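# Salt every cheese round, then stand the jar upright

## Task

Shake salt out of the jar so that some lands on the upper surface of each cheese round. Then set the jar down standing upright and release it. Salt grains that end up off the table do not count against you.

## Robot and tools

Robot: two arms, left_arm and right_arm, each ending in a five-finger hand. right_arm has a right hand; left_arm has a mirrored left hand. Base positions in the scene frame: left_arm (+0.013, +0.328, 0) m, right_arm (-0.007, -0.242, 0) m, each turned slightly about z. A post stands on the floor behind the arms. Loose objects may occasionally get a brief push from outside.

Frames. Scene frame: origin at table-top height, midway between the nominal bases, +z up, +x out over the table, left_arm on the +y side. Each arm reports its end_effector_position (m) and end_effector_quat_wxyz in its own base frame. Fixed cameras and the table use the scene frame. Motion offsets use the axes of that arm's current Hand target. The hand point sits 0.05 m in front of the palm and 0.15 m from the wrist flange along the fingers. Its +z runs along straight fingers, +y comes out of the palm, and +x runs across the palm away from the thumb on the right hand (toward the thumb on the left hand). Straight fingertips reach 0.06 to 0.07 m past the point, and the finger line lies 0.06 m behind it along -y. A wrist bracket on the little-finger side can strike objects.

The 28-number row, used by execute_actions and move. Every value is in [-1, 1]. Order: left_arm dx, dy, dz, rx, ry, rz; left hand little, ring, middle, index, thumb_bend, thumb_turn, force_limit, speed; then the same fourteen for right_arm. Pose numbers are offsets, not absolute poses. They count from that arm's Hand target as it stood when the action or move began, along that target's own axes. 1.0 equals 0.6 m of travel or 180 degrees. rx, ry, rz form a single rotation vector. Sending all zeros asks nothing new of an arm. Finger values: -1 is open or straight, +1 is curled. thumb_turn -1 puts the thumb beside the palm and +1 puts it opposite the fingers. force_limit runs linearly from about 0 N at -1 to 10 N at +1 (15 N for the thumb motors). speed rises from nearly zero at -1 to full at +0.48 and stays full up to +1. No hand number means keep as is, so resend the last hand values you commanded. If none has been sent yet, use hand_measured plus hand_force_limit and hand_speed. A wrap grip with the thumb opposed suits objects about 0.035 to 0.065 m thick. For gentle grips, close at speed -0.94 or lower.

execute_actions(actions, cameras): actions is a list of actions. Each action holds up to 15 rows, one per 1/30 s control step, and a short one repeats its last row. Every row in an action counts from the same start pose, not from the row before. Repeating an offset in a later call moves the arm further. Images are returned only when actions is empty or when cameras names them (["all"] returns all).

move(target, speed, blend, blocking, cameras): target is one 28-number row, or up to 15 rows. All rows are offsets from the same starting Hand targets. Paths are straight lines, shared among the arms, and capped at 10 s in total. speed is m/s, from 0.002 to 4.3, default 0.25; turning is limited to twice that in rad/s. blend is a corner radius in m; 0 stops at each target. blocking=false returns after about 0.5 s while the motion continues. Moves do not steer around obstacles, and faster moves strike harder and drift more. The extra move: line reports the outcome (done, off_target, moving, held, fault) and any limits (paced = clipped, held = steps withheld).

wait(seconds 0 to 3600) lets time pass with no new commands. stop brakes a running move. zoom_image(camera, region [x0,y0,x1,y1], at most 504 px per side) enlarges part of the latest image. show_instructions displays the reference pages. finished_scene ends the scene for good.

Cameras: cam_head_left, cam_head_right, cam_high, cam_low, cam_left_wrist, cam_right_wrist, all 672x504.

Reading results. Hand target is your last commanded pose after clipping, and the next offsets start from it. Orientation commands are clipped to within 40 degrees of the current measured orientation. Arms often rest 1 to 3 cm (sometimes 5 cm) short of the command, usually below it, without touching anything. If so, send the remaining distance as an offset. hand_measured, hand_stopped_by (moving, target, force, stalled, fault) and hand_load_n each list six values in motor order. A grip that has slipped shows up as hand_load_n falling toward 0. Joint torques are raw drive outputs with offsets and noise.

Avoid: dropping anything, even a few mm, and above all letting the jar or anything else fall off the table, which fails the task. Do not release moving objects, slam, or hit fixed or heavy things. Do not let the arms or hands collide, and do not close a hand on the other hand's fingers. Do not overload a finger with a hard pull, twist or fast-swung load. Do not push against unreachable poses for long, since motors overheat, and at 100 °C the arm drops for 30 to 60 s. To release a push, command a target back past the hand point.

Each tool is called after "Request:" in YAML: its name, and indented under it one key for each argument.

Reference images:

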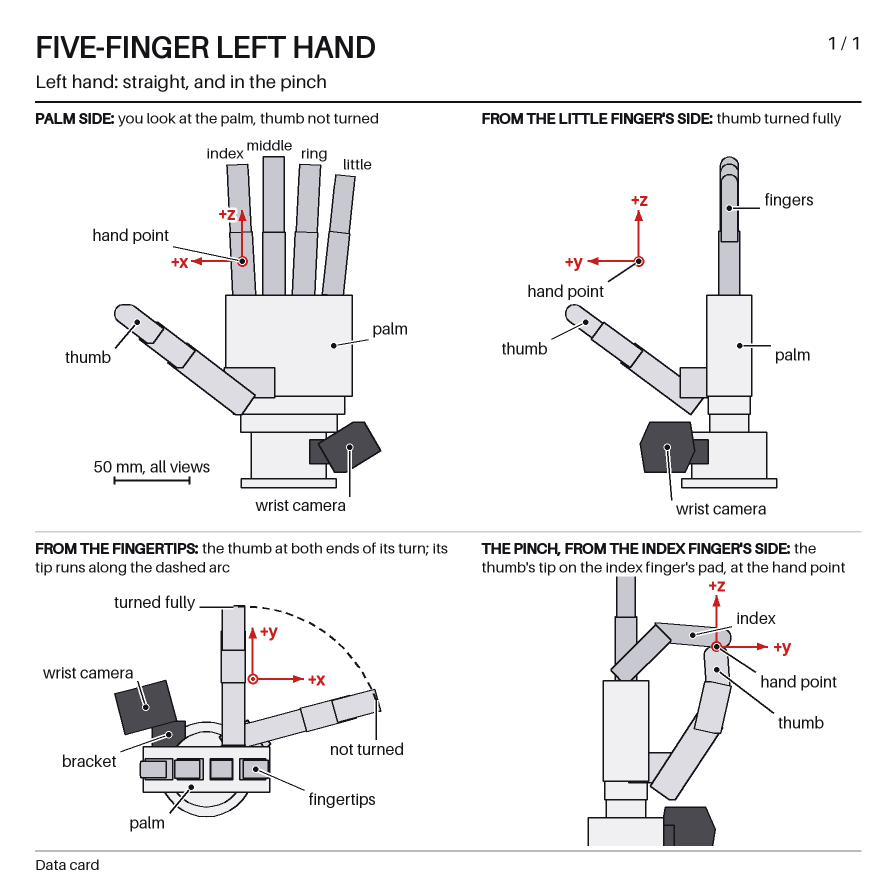

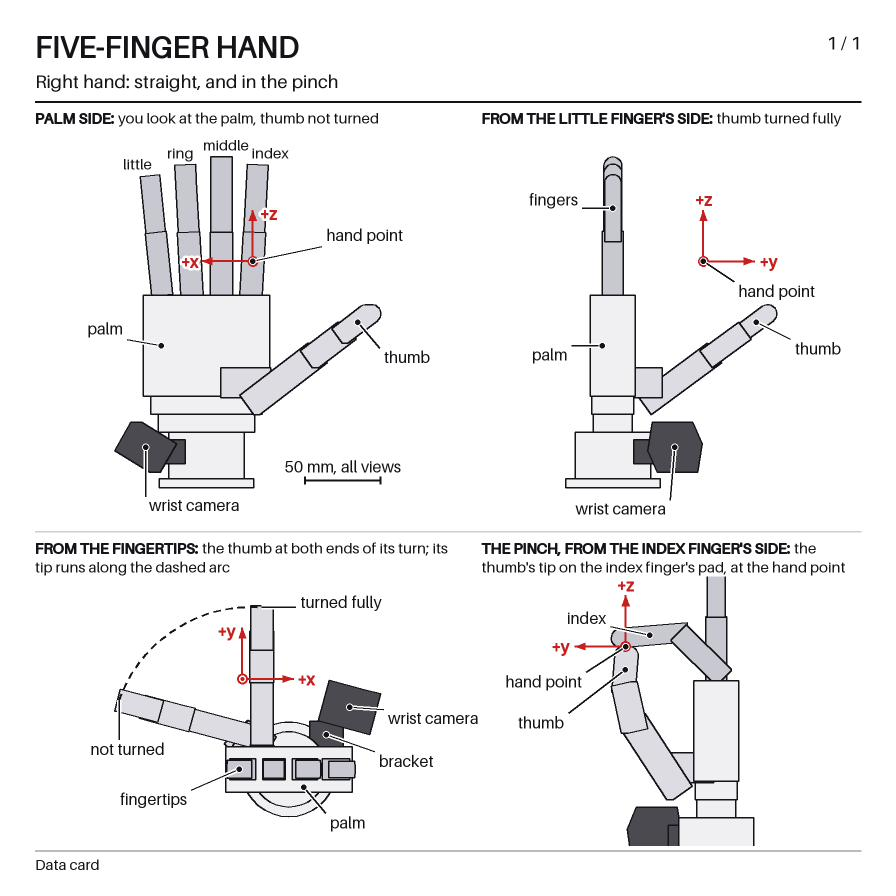

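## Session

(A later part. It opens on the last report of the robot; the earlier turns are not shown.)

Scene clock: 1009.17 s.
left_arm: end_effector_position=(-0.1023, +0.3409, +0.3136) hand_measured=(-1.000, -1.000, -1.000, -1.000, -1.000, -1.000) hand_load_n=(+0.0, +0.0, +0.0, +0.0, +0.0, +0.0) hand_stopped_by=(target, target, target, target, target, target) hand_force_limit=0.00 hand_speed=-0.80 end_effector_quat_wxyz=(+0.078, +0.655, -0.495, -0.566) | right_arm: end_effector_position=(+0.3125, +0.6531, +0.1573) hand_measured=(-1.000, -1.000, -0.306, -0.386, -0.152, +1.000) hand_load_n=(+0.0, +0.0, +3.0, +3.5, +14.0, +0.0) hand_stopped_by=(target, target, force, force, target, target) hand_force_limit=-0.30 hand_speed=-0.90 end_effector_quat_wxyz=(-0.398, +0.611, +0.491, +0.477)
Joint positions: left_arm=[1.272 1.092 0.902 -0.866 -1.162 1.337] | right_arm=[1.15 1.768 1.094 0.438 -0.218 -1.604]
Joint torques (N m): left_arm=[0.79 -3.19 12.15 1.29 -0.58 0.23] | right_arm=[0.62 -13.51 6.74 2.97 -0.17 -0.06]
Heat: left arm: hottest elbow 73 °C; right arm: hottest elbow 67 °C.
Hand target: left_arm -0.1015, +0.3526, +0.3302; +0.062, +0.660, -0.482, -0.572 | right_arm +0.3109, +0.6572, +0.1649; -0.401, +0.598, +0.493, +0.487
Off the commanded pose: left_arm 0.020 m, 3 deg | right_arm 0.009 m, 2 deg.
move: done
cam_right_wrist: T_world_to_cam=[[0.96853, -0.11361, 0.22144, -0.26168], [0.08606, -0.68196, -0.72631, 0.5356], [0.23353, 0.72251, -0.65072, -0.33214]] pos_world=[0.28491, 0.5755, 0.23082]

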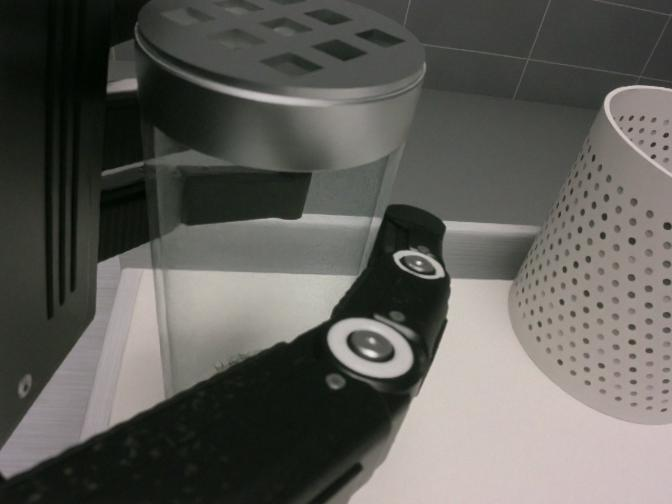

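Request:
move:
  target: [0,0,0,0,0,0,-1,-1,-1,-1,-1,-1,0,-0.8,-0.0440,0.0009,0.0049,0,0,0,-1,-1,0.45,0.45,-0.15,1,-0.3,-0.9]
  speed: 0.04
  cameras: ["cam_right_wrist", "cam_low"]

Request:
zoom_image:
  camera: "cam_low"
  region: [420, 200, 540, 300]

Scene clock: 1013.70 s.
left_arm: end_effector_position=(-0.1023, +0.3409, +0.3136) hand_measured=(-1.000, -1.000, -1.000, -1.000, -1.000, -1.000) hand_load_n=(+0.0, +0.0, +0.0, +0.0, +0.0, +0.5) hand_stopped_by=(target, target, target, target, target, target) hand_force_limit=0.00 hand_speed=-0.80 end_effector_quat_wxyz=(+0.078, +0.655, -0.495, -0.566) | right_arm: end_effector_position=(+0.3113, +0.6515, +0.1323) hand_measured=(-1.000, -1.000, -0.306, -0.386, -0.152, +1.000) hand_load_n=(+0.0, +0.0, +3.0, +3.5, +14.0, +0.0) hand_stopped_by=(target, target, force, force, target, target) hand_force_limit=-0.30 hand_speed=-0.90 end_effector_quat_wxyz=(-0.399, +0.610, +0.491, +0.477)
Joint positions: left_arm=[1.272 1.092 0.902 -0.866 -1.162 1.337] | right_arm=[1.15 1.809 1.068 0.507 -0.22 -1.604]
Joint torques (N m): left_arm=[0.62 -2.78 12.14 1.4 -0.57 0.22] | right_arm=[0.5 -13.98 6.39 2.99 -0.18 -0.05]
Heat: left arm: hottest elbow 73 °C; right arm: hottest elbow 66 °C.
Hand target: left_arm -0.1015, +0.3526, +0.3302; +0.062, +0.660, -0.482, -0.572 | right_arm +0.3110, +0.6546, +0.1383; -0.401, +0.598, +0.493, +0.487
Off the commanded pose: left_arm 0.020 m, 3 deg | right_arm 0.007 m, 2 deg.
move: done
cam_right_wrist: T_world_to_cam=[[0.96866, -0.11228, 0.22157, -0.25607], [0.08755, -0.68042, -0.72757, 0.51506], [0.23245, 0.72417, -0.64927, -0.34785]] pos_world=[0.28381, 0.57361, 0.20563]
Images, in order (width x height): cam_low 672x504, cam_right_wrist 672x504.

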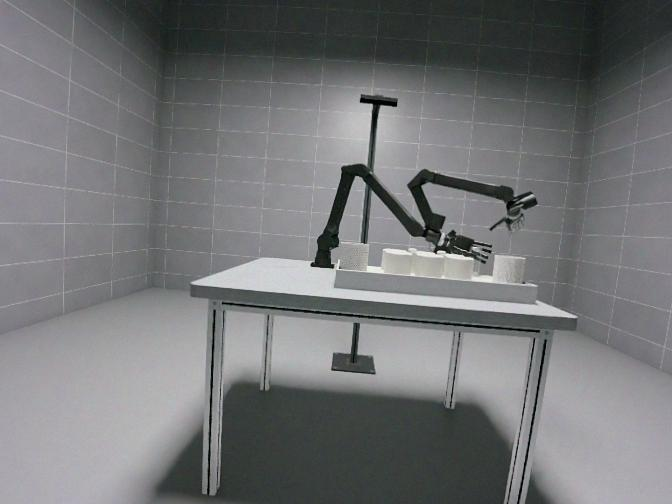

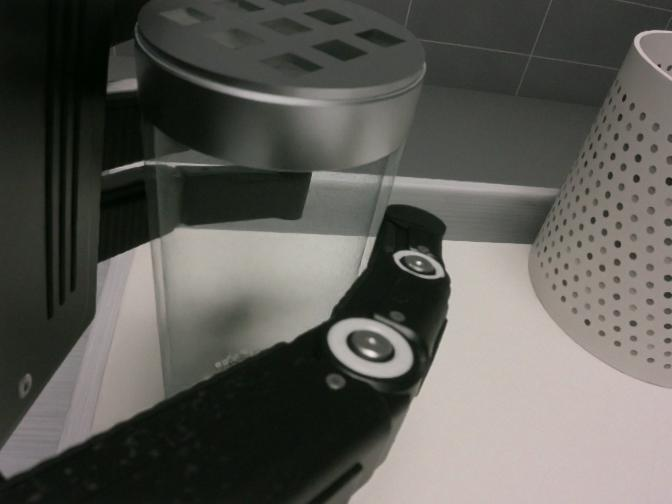

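Scaled by 4.200 from the camera's image (finer frame: 960x720).

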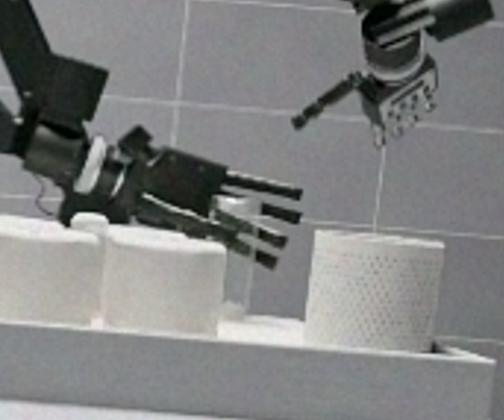

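Request:
move:
  target: [0,0,0,0,0,0,-1,-1,-1,-1,-1,-1,0,-0.8,-0.0112,0,0.0023,0,0,0,-1,-1,0.45,0.45,-0.15,1,-0.3,-0.9]
  speed: 0.03
  cameras: ["cam_right_wrist"]

Scene clock: 1017.27 s.
left_arm: end_effector_position=(-0.1023, +0.3409, +0.3136) hand_measured=(-1.000, -1.000, -1.000, -1.000, -1.000, -1.000) hand_load_n=(+0.0, +0.0, +0.0, +0.0, +0.0, +0.0) hand_stopped_by=(target, target, target, target, target, target) hand_force_limit=0.00 hand_speed=-0.80 end_effector_quat_wxyz=(+0.078, +0.655, -0.495, -0.566) | right_arm: end_effector_position=(+0.3119, +0.6530, +0.1288) hand_measured=(-1.000, -1.000, -0.306, -0.386, -0.152, +1.000) hand_load_n=(+0.0, +0.0, +3.0, +3.5, +14.0, +0.0) hand_stopped_by=(target, target, force, force, target, target) hand_force_limit=-0.30 hand_speed=-0.90 end_effector_quat_wxyz=(-0.400, +0.608, +0.491, +0.479)
Joint positions: left_arm=[1.272 1.092 0.902 -0.866 -1.162 1.337] | right_arm=[1.15 1.821 1.068 0.524 -0.22 -1.604]
Joint torques (N m): left_arm=[0.73 -2.84 12.14 1.21 -0.61 0.26] | right_arm=[0.5 -13.92 6 2.96 -0.17 -0.04]
Heat: left arm: hottest elbow 73 °C; right arm: hottest elbow 65 °C.
Hand target: left_arm -0.1015, +0.3526, +0.3302; +0.062, +0.660, -0.482, -0.572 | right_arm +0.3109, +0.6546, +0.1313; -0.401, +0.598, +0.493, +0.487
Off the commanded pose: left_arm 0.020 m, 3 deg | right_arm 0.003 m, 2 deg.
move: done
cam_right_wrist: T_world_to_cam=[[0.9682, -0.11307, 0.22317, -0.25529], [0.08946, -0.67657, -0.73092, 0.5108], [0.23364, 0.72764, -0.64494, -0.35458]] pos_world=[0.28432, 0.57473, 0.20164]

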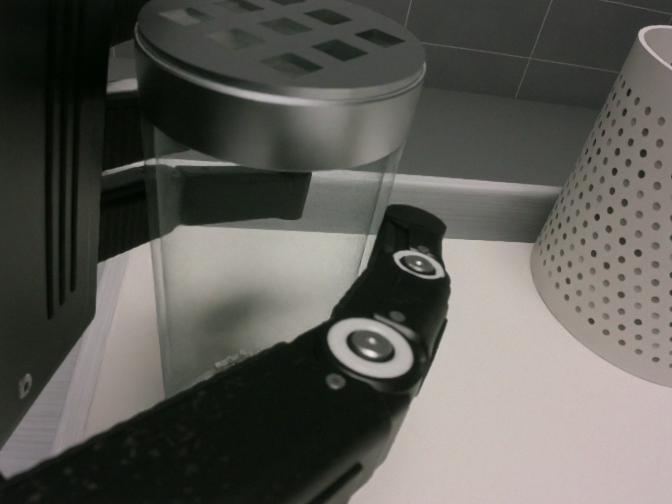

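Request:
move:
  target: [0,0,0,0,0,0,-1,-1,-1,-1,-1,-1,0,-0.8,-0.0082,0,0.0017,0,0,0,-1,-1,0.45,0.45,-0.15,1,-0.3,-0.9]
  speed: 0.02
  cameras: ["cam_right_wrist"]

Scene clock: 1024.43 s.
left_arm: end_effector_position=(-0.1023, +0.3409, +0.3136) hand_measured=(-1.000, -1.000, -1.000, -1.000, -1.000, -1.000) hand_load_n=(+0.0, +0.0, +0.0, +0.0, +0.0, +0.0) hand_stopped_by=(target, target, target, target, target, target) hand_force_limit=0.00 hand_speed=-0.80 end_effector_quat_wxyz=(+0.078, +0.655, -0.495, -0.566) | right_arm: end_effector_position=(+0.3120, +0.6530, +0.1283) hand_measured=(-1.000, -1.000, -0.306, -0.386, -0.152, +1.000) hand_load_n=(+0.0, +0.0, +3.5, +3.0, +14.0, +0.0) hand_stopped_by=(target, target, force, force, target, target) hand_force_limit=-0.30 hand_speed=-0.90 end_effector_quat_wxyz=(-0.401, +0.605, +0.490, +0.482)
Joint positions: left_arm=[1.272 1.092 0.902 -0.866 -1.162 1.337] | right_arm=[1.15 1.824 1.064 0.54 -0.22 -1.606]
Joint torques (N m): left_arm=[0.67 -3.08 12.21 1.29 -0.59 0.24] | right_arm=[0.38 -13.22 6.17 2.85 -0.15 -0.01]
Heat: left arm: hottest elbow 73 °C; right arm: hottest elbow 63 °C.
Hand target: left_arm -0.1015, +0.3526, +0.3302; +0.062, +0.660, -0.482, -0.572 | right_arm +0.3110, +0.6546, +0.1264; -0.401, +0.598, +0.493, +0.487
Off the commanded pose: left_arm 0.020 m, 3 deg | right_arm 0.003 m, 1 deg.
move: done
cam_right_wrist: T_world_to_cam=[[0.96709, -0.11428, 0.22732, -0.25464], [0.09347, -0.6714, -0.73518, 0.50639], [0.23664, 0.73223, -0.63862, -0.35969]] pos_world=[0.28404, 0.57426, 0.20047]

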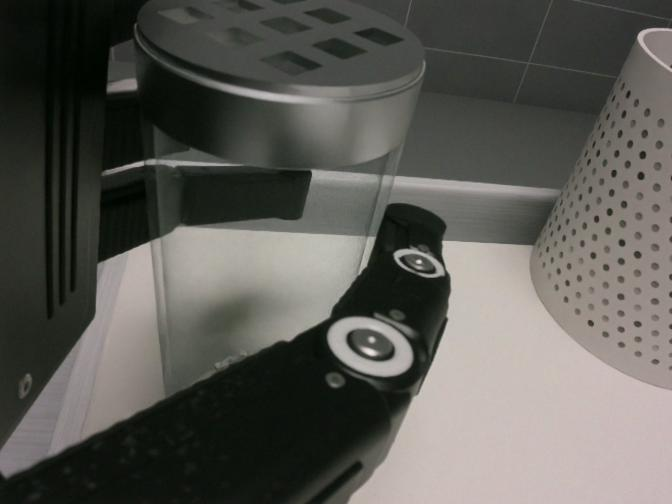

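Request:
move:
  target: [0,0,0,0,0,0,-1,-1,-1,-1,-1,-1,0,-0.8,0,0,0,0,0,0,-1,-1,0.45,0.45,-0.35,1,-0.3,-0.85]
  cameras: ["cam_right_wrist"]

Scene clock: 1031.17 s.
left_arm: end_effector_position=(-0.1023, +0.3409, +0.3136) hand_measured=(-1.000, -1.000, -1.000, -1.000, -1.000, -1.000) hand_load_n=(+0.0, +0.0, +0.0, +0.0, +0.0, +0.0) hand_stopped_by=(target, target, target, target, target, target) hand_force_limit=0.00 hand_speed=-0.80 end_effector_quat_wxyz=(+0.078, +0.655, -0.495, -0.566) | right_arm: end_effector_position=(+0.3121, +0.6534, +0.1296) hand_measured=(-1.000, -1.000, -0.306, -0.386, -0.350, +1.000) hand_load_n=(+0.0, +0.0, +0.0, +0.0, +0.0, +0.0) hand_stopped_by=(target, target, force, force, target, target) hand_force_limit=-0.30 hand_speed=-0.85 end_effector_quat_wxyz=(-0.402, +0.603, +0.490, +0.484)
Joint positions: left_arm=[1.272 1.092 0.902 -0.866 -1.162 1.337] | right_arm=[1.15 1.824 1.064 0.545 -0.22 -1.608]
Joint torques (N m): left_arm=[0.62 -3.37 12.19 1.31 -0.64 0.23] | right_arm=[0.62 -13.1 6.15 2.7 -0.18 -0.04]
Heat: left arm: hottest elbow 73 °C; right arm: hottest elbow 61 °C.
Hand target: left_arm -0.1015, +0.3526, +0.3302; +0.062, +0.660, -0.482, -0.572 | right_arm +0.3110, +0.6546, +0.1264; -0.401, +0.598, +0.493, +0.487
Off the commanded pose: left_arm 0.020 m, 3 deg | right_arm 0.004 m, 1 deg.
move: done
cam_right_wrist: T_world_to_cam=[[0.96636, -0.1144, 0.23036, -0.25509], [0.09665, -0.66848, -0.73742, 0.50502], [0.23835, 0.73488, -0.63494, -0.36191]] pos_world=[0.28395, 0.57438, 0.20138]

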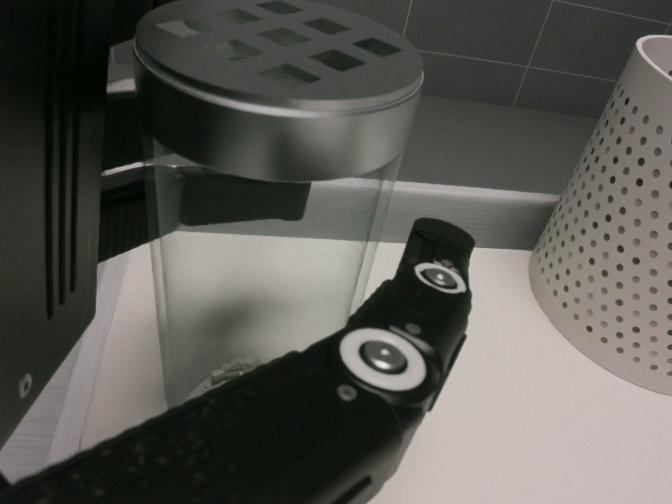

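Request:
move:
  target: [0,0,0,0,0,0,-1,-1,-1,-1,-1,-1,0,-0.8,0,0,0,0,0,0,-1,-1,-1,-1,-0.7,1,-0.3,-0.75]
  cameras: ["cam_right_wrist", "cam_low"]

Request:
zoom_image:
  camera: "cam_low"
  region: [420, 200, 540, 300]

Scene clock: 1034.73 s.
left_arm: end_effector_position=(-0.1023, +0.3409, +0.3136) hand_measured=(-1.000, -1.000, -1.000, -1.000, -1.000, -1.000) hand_load_n=(+0.0, +0.0, +0.0, +0.0, +0.0, +0.0) hand_stopped_by=(target, target, target, target, target, target) hand_force_limit=0.00 hand_speed=-0.80 end_effector_quat_wxyz=(+0.078, +0.655, -0.495, -0.566) | right_arm: end_effector_position=(+0.3122, +0.6534, +0.1296) hand_measured=(-1.000, -1.000, -1.000, -1.000, -0.700, +1.000) hand_load_n=(+0.0, +0.0, +0.0, +0.0, +0.0, +0.0) hand_stopped_by=(target, target, target, target, target, target) hand_force_limit=-0.30 hand_speed=-0.75 end_effector_quat_wxyz=(-0.402, +0.603, +0.490, +0.484)
Joint positions: left_arm=[1.272 1.092 0.902 -0.866 -1.162 1.337] | right_arm=[1.15 1.824 1.064 0.545 -0.22 -1.608]
Joint torques (N m): left_arm=[1.08 -2.84 12.19 1.39 -0.56 0.2] | right_arm=[0.56 -12.92 5.97 2.69 -0.13 0]
Heat: left arm: hottest elbow 73 °C; right arm: hottest elbow 61 °C.
Hand target: left_arm -0.1015, +0.3526, +0.3302; +0.062, +0.660, -0.482, -0.572 | right_arm +0.3110, +0.6546, +0.1264; -0.401, +0.598, +0.493, +0.487
Off the commanded pose: left_arm 0.020 m, 3 deg | right_arm 0.004 m, 1 deg.
move: done
cam_right_wrist: T_world_to_cam=[[0.96627, -0.11426, 0.2308, -0.25523], [0.09706, -0.66854, -0.73731, 0.50492], [0.23854, 0.73484, -0.63491, -0.36195]] pos_world=[0.28396, 0.57438, 0.20139]
Images, in order (width x height): cam_low 672x504, cam_right_wrist 672x504.

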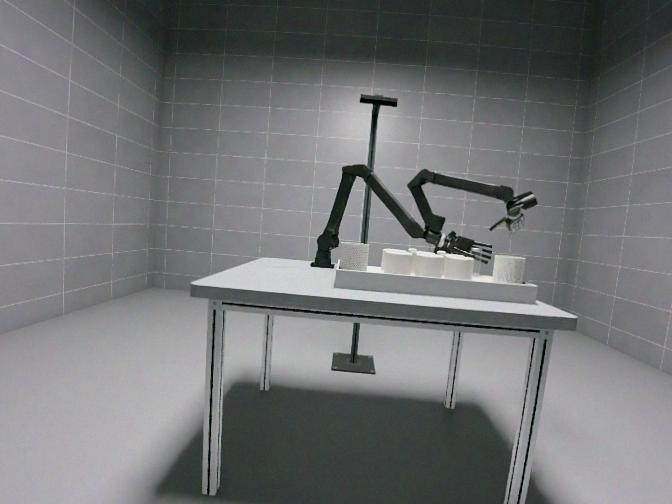

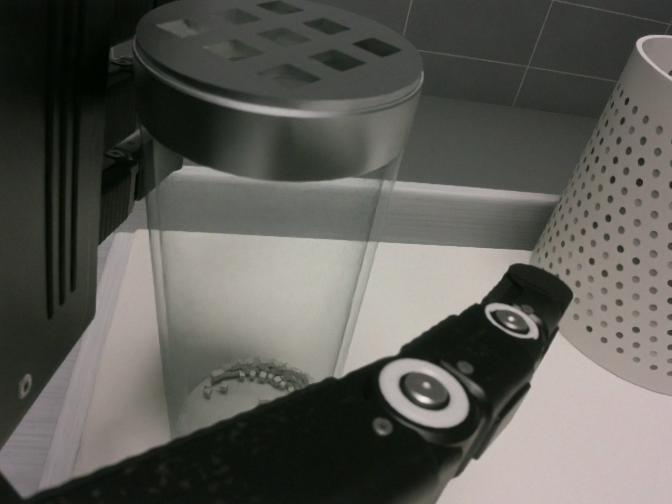

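Scaled by 4.200 from the camera's image (finer frame: 960x720).

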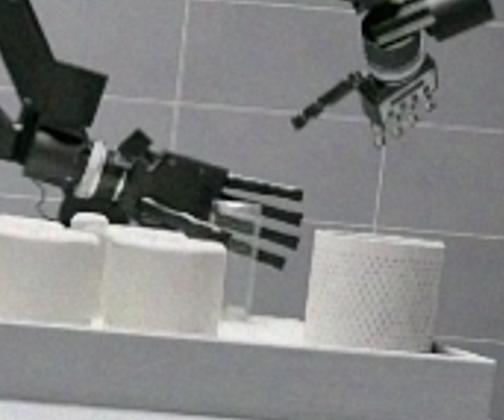

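Request:
move:
  target: [0,0,0,0,0,0,-1,-1,-1,-1,-1,-1,0,-0.8,0,-0.02,0,0,0,0,-1,-1,-1,-1,-0.7,1,-0.3,-0.75]
  speed: 0.06
  cameras: ["cam_right_wrist"]

Scene clock: 1040.10 s.
left_arm: end_effector_position=(-0.1023, +0.3409, +0.3136) hand_measured=(-1.000, -1.000, -1.000, -1.000, -1.000, -1.000) hand_load_n=(+0.0, +0.0, +0.0, +0.0, +0.0, +0.0) hand_stopped_by=(target, target, target, target, target, target) hand_force_limit=0.00 hand_speed=-0.80 end_effector_quat_wxyz=(+0.078, +0.655, -0.495, -0.566) | right_arm: end_effector_position=(+0.3051, +0.6548, +0.1279) hand_measured=(-1.000, -1.000, -1.000, -1.000, -0.700, +1.000) hand_load_n=(+0.0, +0.0, +0.0, +0.0, +0.0, +0.5) hand_stopped_by=(target, target, target, target, target, target) hand_force_limit=-0.30 hand_speed=-0.75 end_effector_quat_wxyz=(-0.400, +0.604, +0.491, +0.485)
Joint positions: left_arm=[1.272 1.092 0.902 -0.866 -1.162 1.337] | right_arm=[1.164 1.824 1.059 0.549 -0.203 -1.608]
Joint torques (N m): left_arm=[0.79 -3.02 12.11 1.43 -0.56 0.2] | right_arm=[1.85 -13.51 5.85 2.67 0.02 0]
Heat: left arm: hottest elbow 73 °C; right arm: hottest elbow 60 °C.
Hand target: left_arm -0.1015, +0.3526, +0.3302; +0.062, +0.660, -0.482, -0.572 | right_arm +0.2992, +0.6570, +0.1266; -0.401, +0.598, +0.493, +0.487
Off the commanded pose: left_arm 0.020 m, 3 deg | right_arm 0.006 m, 1 deg.
move: done
cam_right_wrist: T_world_to_cam=[[0.96534, -0.11587, 0.23386, -0.24696], [0.09763, -0.67066, -0.73531, 0.50625], [0.24204, 0.73265, -0.63611, -0.36191]] pos_world=[0.27657, 0.57606, 0.19978]

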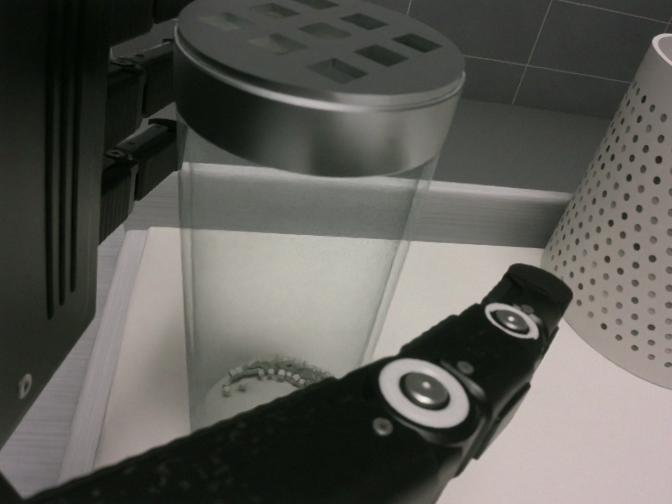

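Request:
move:
  target: [0,0,0,0,0,0,-1,-1,-1,-1,-1,-1,0,-0.8,0.2445,0,-0.052,0,0,0,-1,-1,-1,-1,-0.7,1,-0.3,-0.75]
  speed: 0.1
  cameras: ["cam_right_wrist", "cam_high"]

Scene clock: 1045.43 s.
left_arm: end_effector_position=(-0.1023, +0.3409, +0.3136) hand_measured=(-1.000, -1.000, -1.000, -1.000, -1.000, -1.000) hand_load_n=(+0.0, +0.0, +0.0, +0.0, +0.0, +0.0) hand_stopped_by=(target, target, target, target, target, target) hand_force_limit=0.00 hand_speed=-0.80 end_effector_quat_wxyz=(+0.078, +0.655, -0.495, -0.566) | right_arm: end_effector_position=(+0.2984, +0.6412, +0.2309) hand_measured=(-1.000, -1.000, -1.000, -1.000, -0.700, +1.000) hand_load_n=(+0.0, +0.0, +0.0, +0.0, +0.0, +0.0) hand_stopped_by=(target, target, target, target, target, target) hand_force_limit=-0.30 hand_speed=-0.75 end_effector_quat_wxyz=(-0.389, +0.620, +0.499, +0.464)
Joint positions: left_arm=[1.272 1.092 0.902 -0.866 -1.162 1.337] | right_arm=[1.165 1.617 1.151 0.189 -0.203 -1.608]
Joint torques (N m): left_arm=[1.03 -3.43 12.11 1.39 -0.57 0.22] | right_arm=[0.85 -14.1 11.55 1.43 -0.02 0.01]
Heat: left arm: hottest elbow 73 °C; right arm: hottest elbow 59 °C.
Hand target: left_arm -0.1015, +0.3526, +0.3302; +0.062, +0.660, -0.482, -0.572 | right_arm +0.2991, +0.6561, +0.2764; -0.401, +0.598, +0.493, +0.487
Off the commanded pose: left_arm 0.020 m, 3 deg | right_arm 0.048 m, 4 deg.
move: off_target (right_arm)
cam_right_wrist: T_world_to_cam=[[0.97074, -0.10268, 0.21707, -0.27236], [0.08129, -0.71009, -0.6994, 0.59536], [0.22595, 0.69659, -0.68097, -0.24641]] pos_world=[0.27167, 0.56644, 0.30773]
Images, in order (width x height): cam_high 672x504, cam_right_wrist 672x504.

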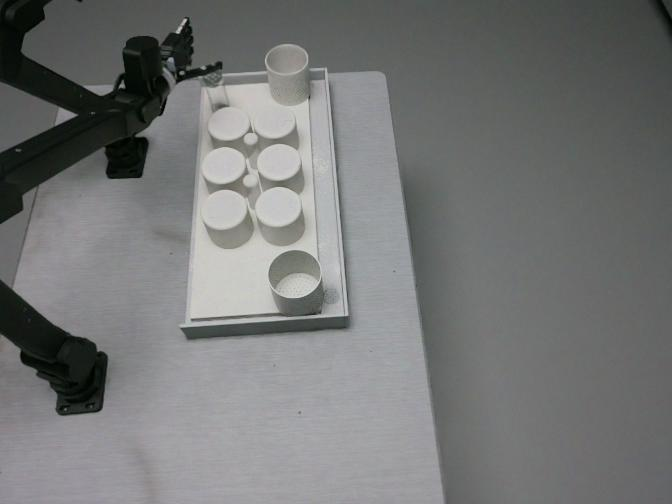

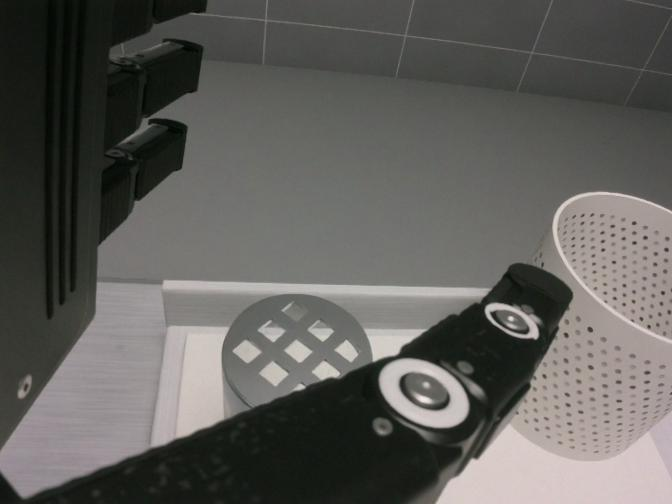

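Request:
move:
  target: [0,0,0,0,0,0,-1,-1,-1,-1,-1,-1,0,-0.8,0.0860,-0.0093,-0.4290,0,0,0,-1,-1,-1,-1,-0.7,1,-0.3,-0.75]
  speed: 0.2
  cameras: ["cam_right_wrist", "cam_high", "cam_low", "cam_head_right"]

Request:
zoom_image:
  camera: "cam_high"
  region: [190, 40, 340, 140]

Request:
zoom_image:
  camera: "cam_low"
  region: [420, 200, 540, 300]

Scene clock: 1050.70 s.
left_arm: end_effector_position=(-0.1023, +0.3409, +0.3136) hand_measured=(-1.000, -1.000, -1.000, -1.000, -1.000, -1.000) hand_load_n=(+0.0, -0.5, +0.0, +0.0, +0.0, +0.0) hand_stopped_by=(target, target, target, target, target, target) hand_force_limit=0.00 hand_speed=-0.80 end_effector_quat_wxyz=(+0.078, +0.655, -0.495, -0.566) | right_arm: end_effector_position=(+0.2446, +0.4221, +0.3850) hand_measured=(-1.000, -1.000, -1.000, -1.000, -0.700, +1.000) hand_load_n=(+0.0, +0.0, +0.0, +0.5, +0.0, +0.5) hand_stopped_by=(target, target, target, target, target, target) hand_force_limit=-0.30 hand_speed=-0.75 end_effector_quat_wxyz=(-0.407, +0.595, +0.491, +0.489)
Joint positions: left_arm=[1.272 1.092 0.902 -0.866 -1.162 1.337] | right_arm=[1.032 0.899 0.894 -0.2 -0.344 -1.636]
Joint torques (N m): left_arm=[0.26 -2.78 12.07 1.32 -0.59 0.2] | right_arm=[-0.32 -3.37 7.83 1.62 -0.22 -0.02]
Heat: left arm: hottest elbow 73 °C; right arm: hottest elbow 61 °C.
Hand target: left_arm -0.1015, +0.3526, +0.3302; +0.062, +0.660, -0.482, -0.572 | right_arm +0.2474, +0.4200, +0.3792; -0.401, +0.598, +0.493, +0.487
Off the commanded pose: left_arm 0.020 m, 3 deg | right_arm 0.007 m, 1 deg.
move: done
cam_right_wrist: T_world_to_cam=[[0.96518, -0.10973, 0.23747, -0.27954], [0.10955, -0.65481, -0.74781, 0.54031], [0.23755, 0.74779, -0.61999, -0.02466]] pos_world=[0.21647, 0.34157, 0.45514]
Images, in order (width x height): cam_head_right 672x504, cam_high 672x504, cam_low 672x504, cam_right_wrist 672x504.

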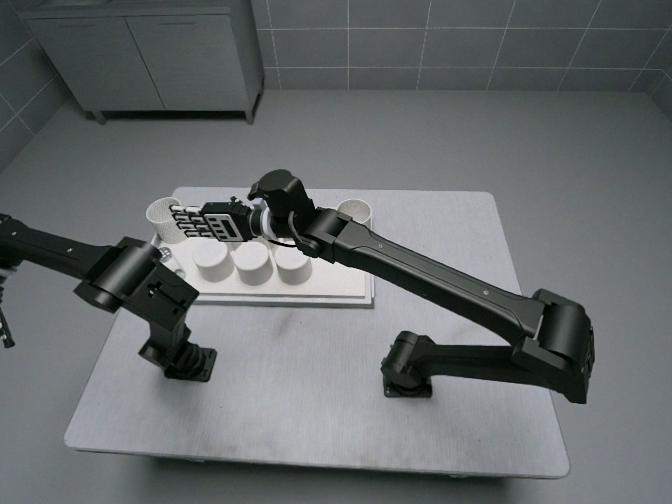

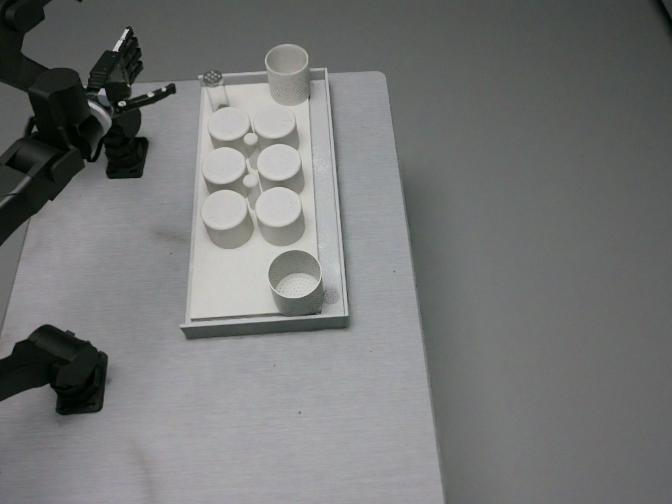

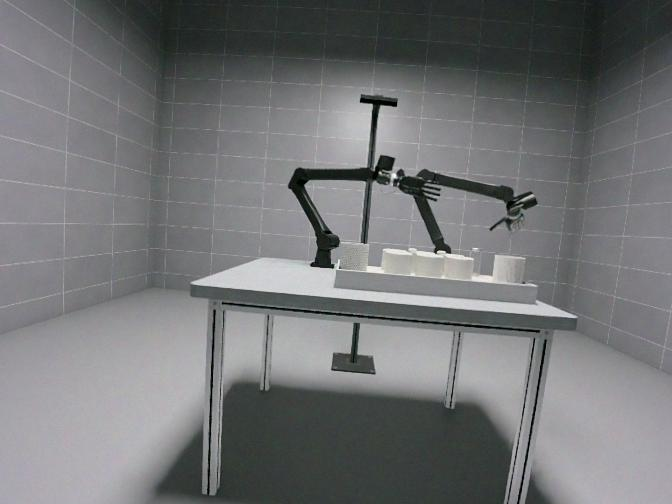

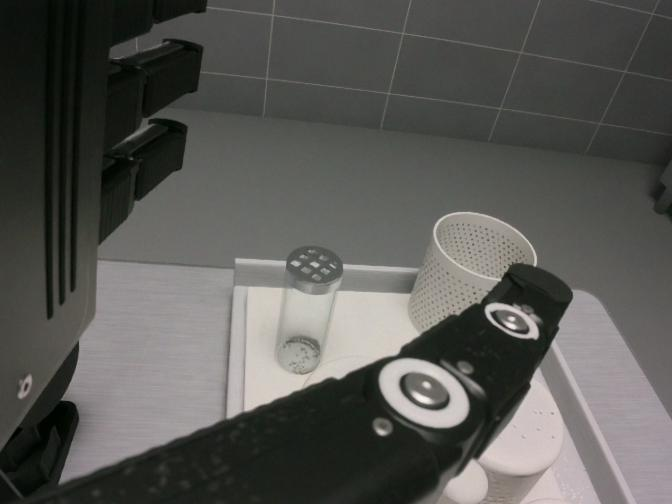

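Scaled by 3.360 from the camera's image (finer frame: 960x720).

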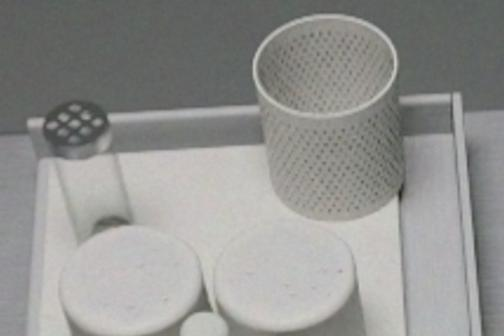

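Scaled by 4.200 from the camera's image (finer frame: 960x720).

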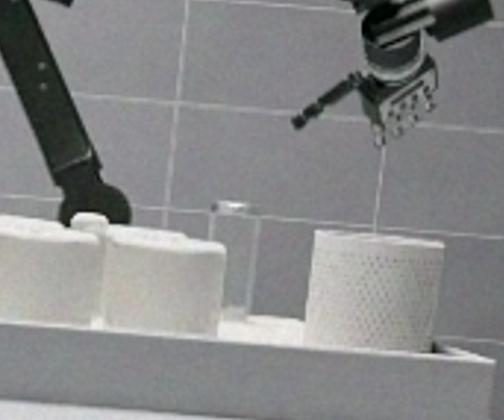

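Request:
finished_scene:
  scene: 1

The scene is finished: the task was done.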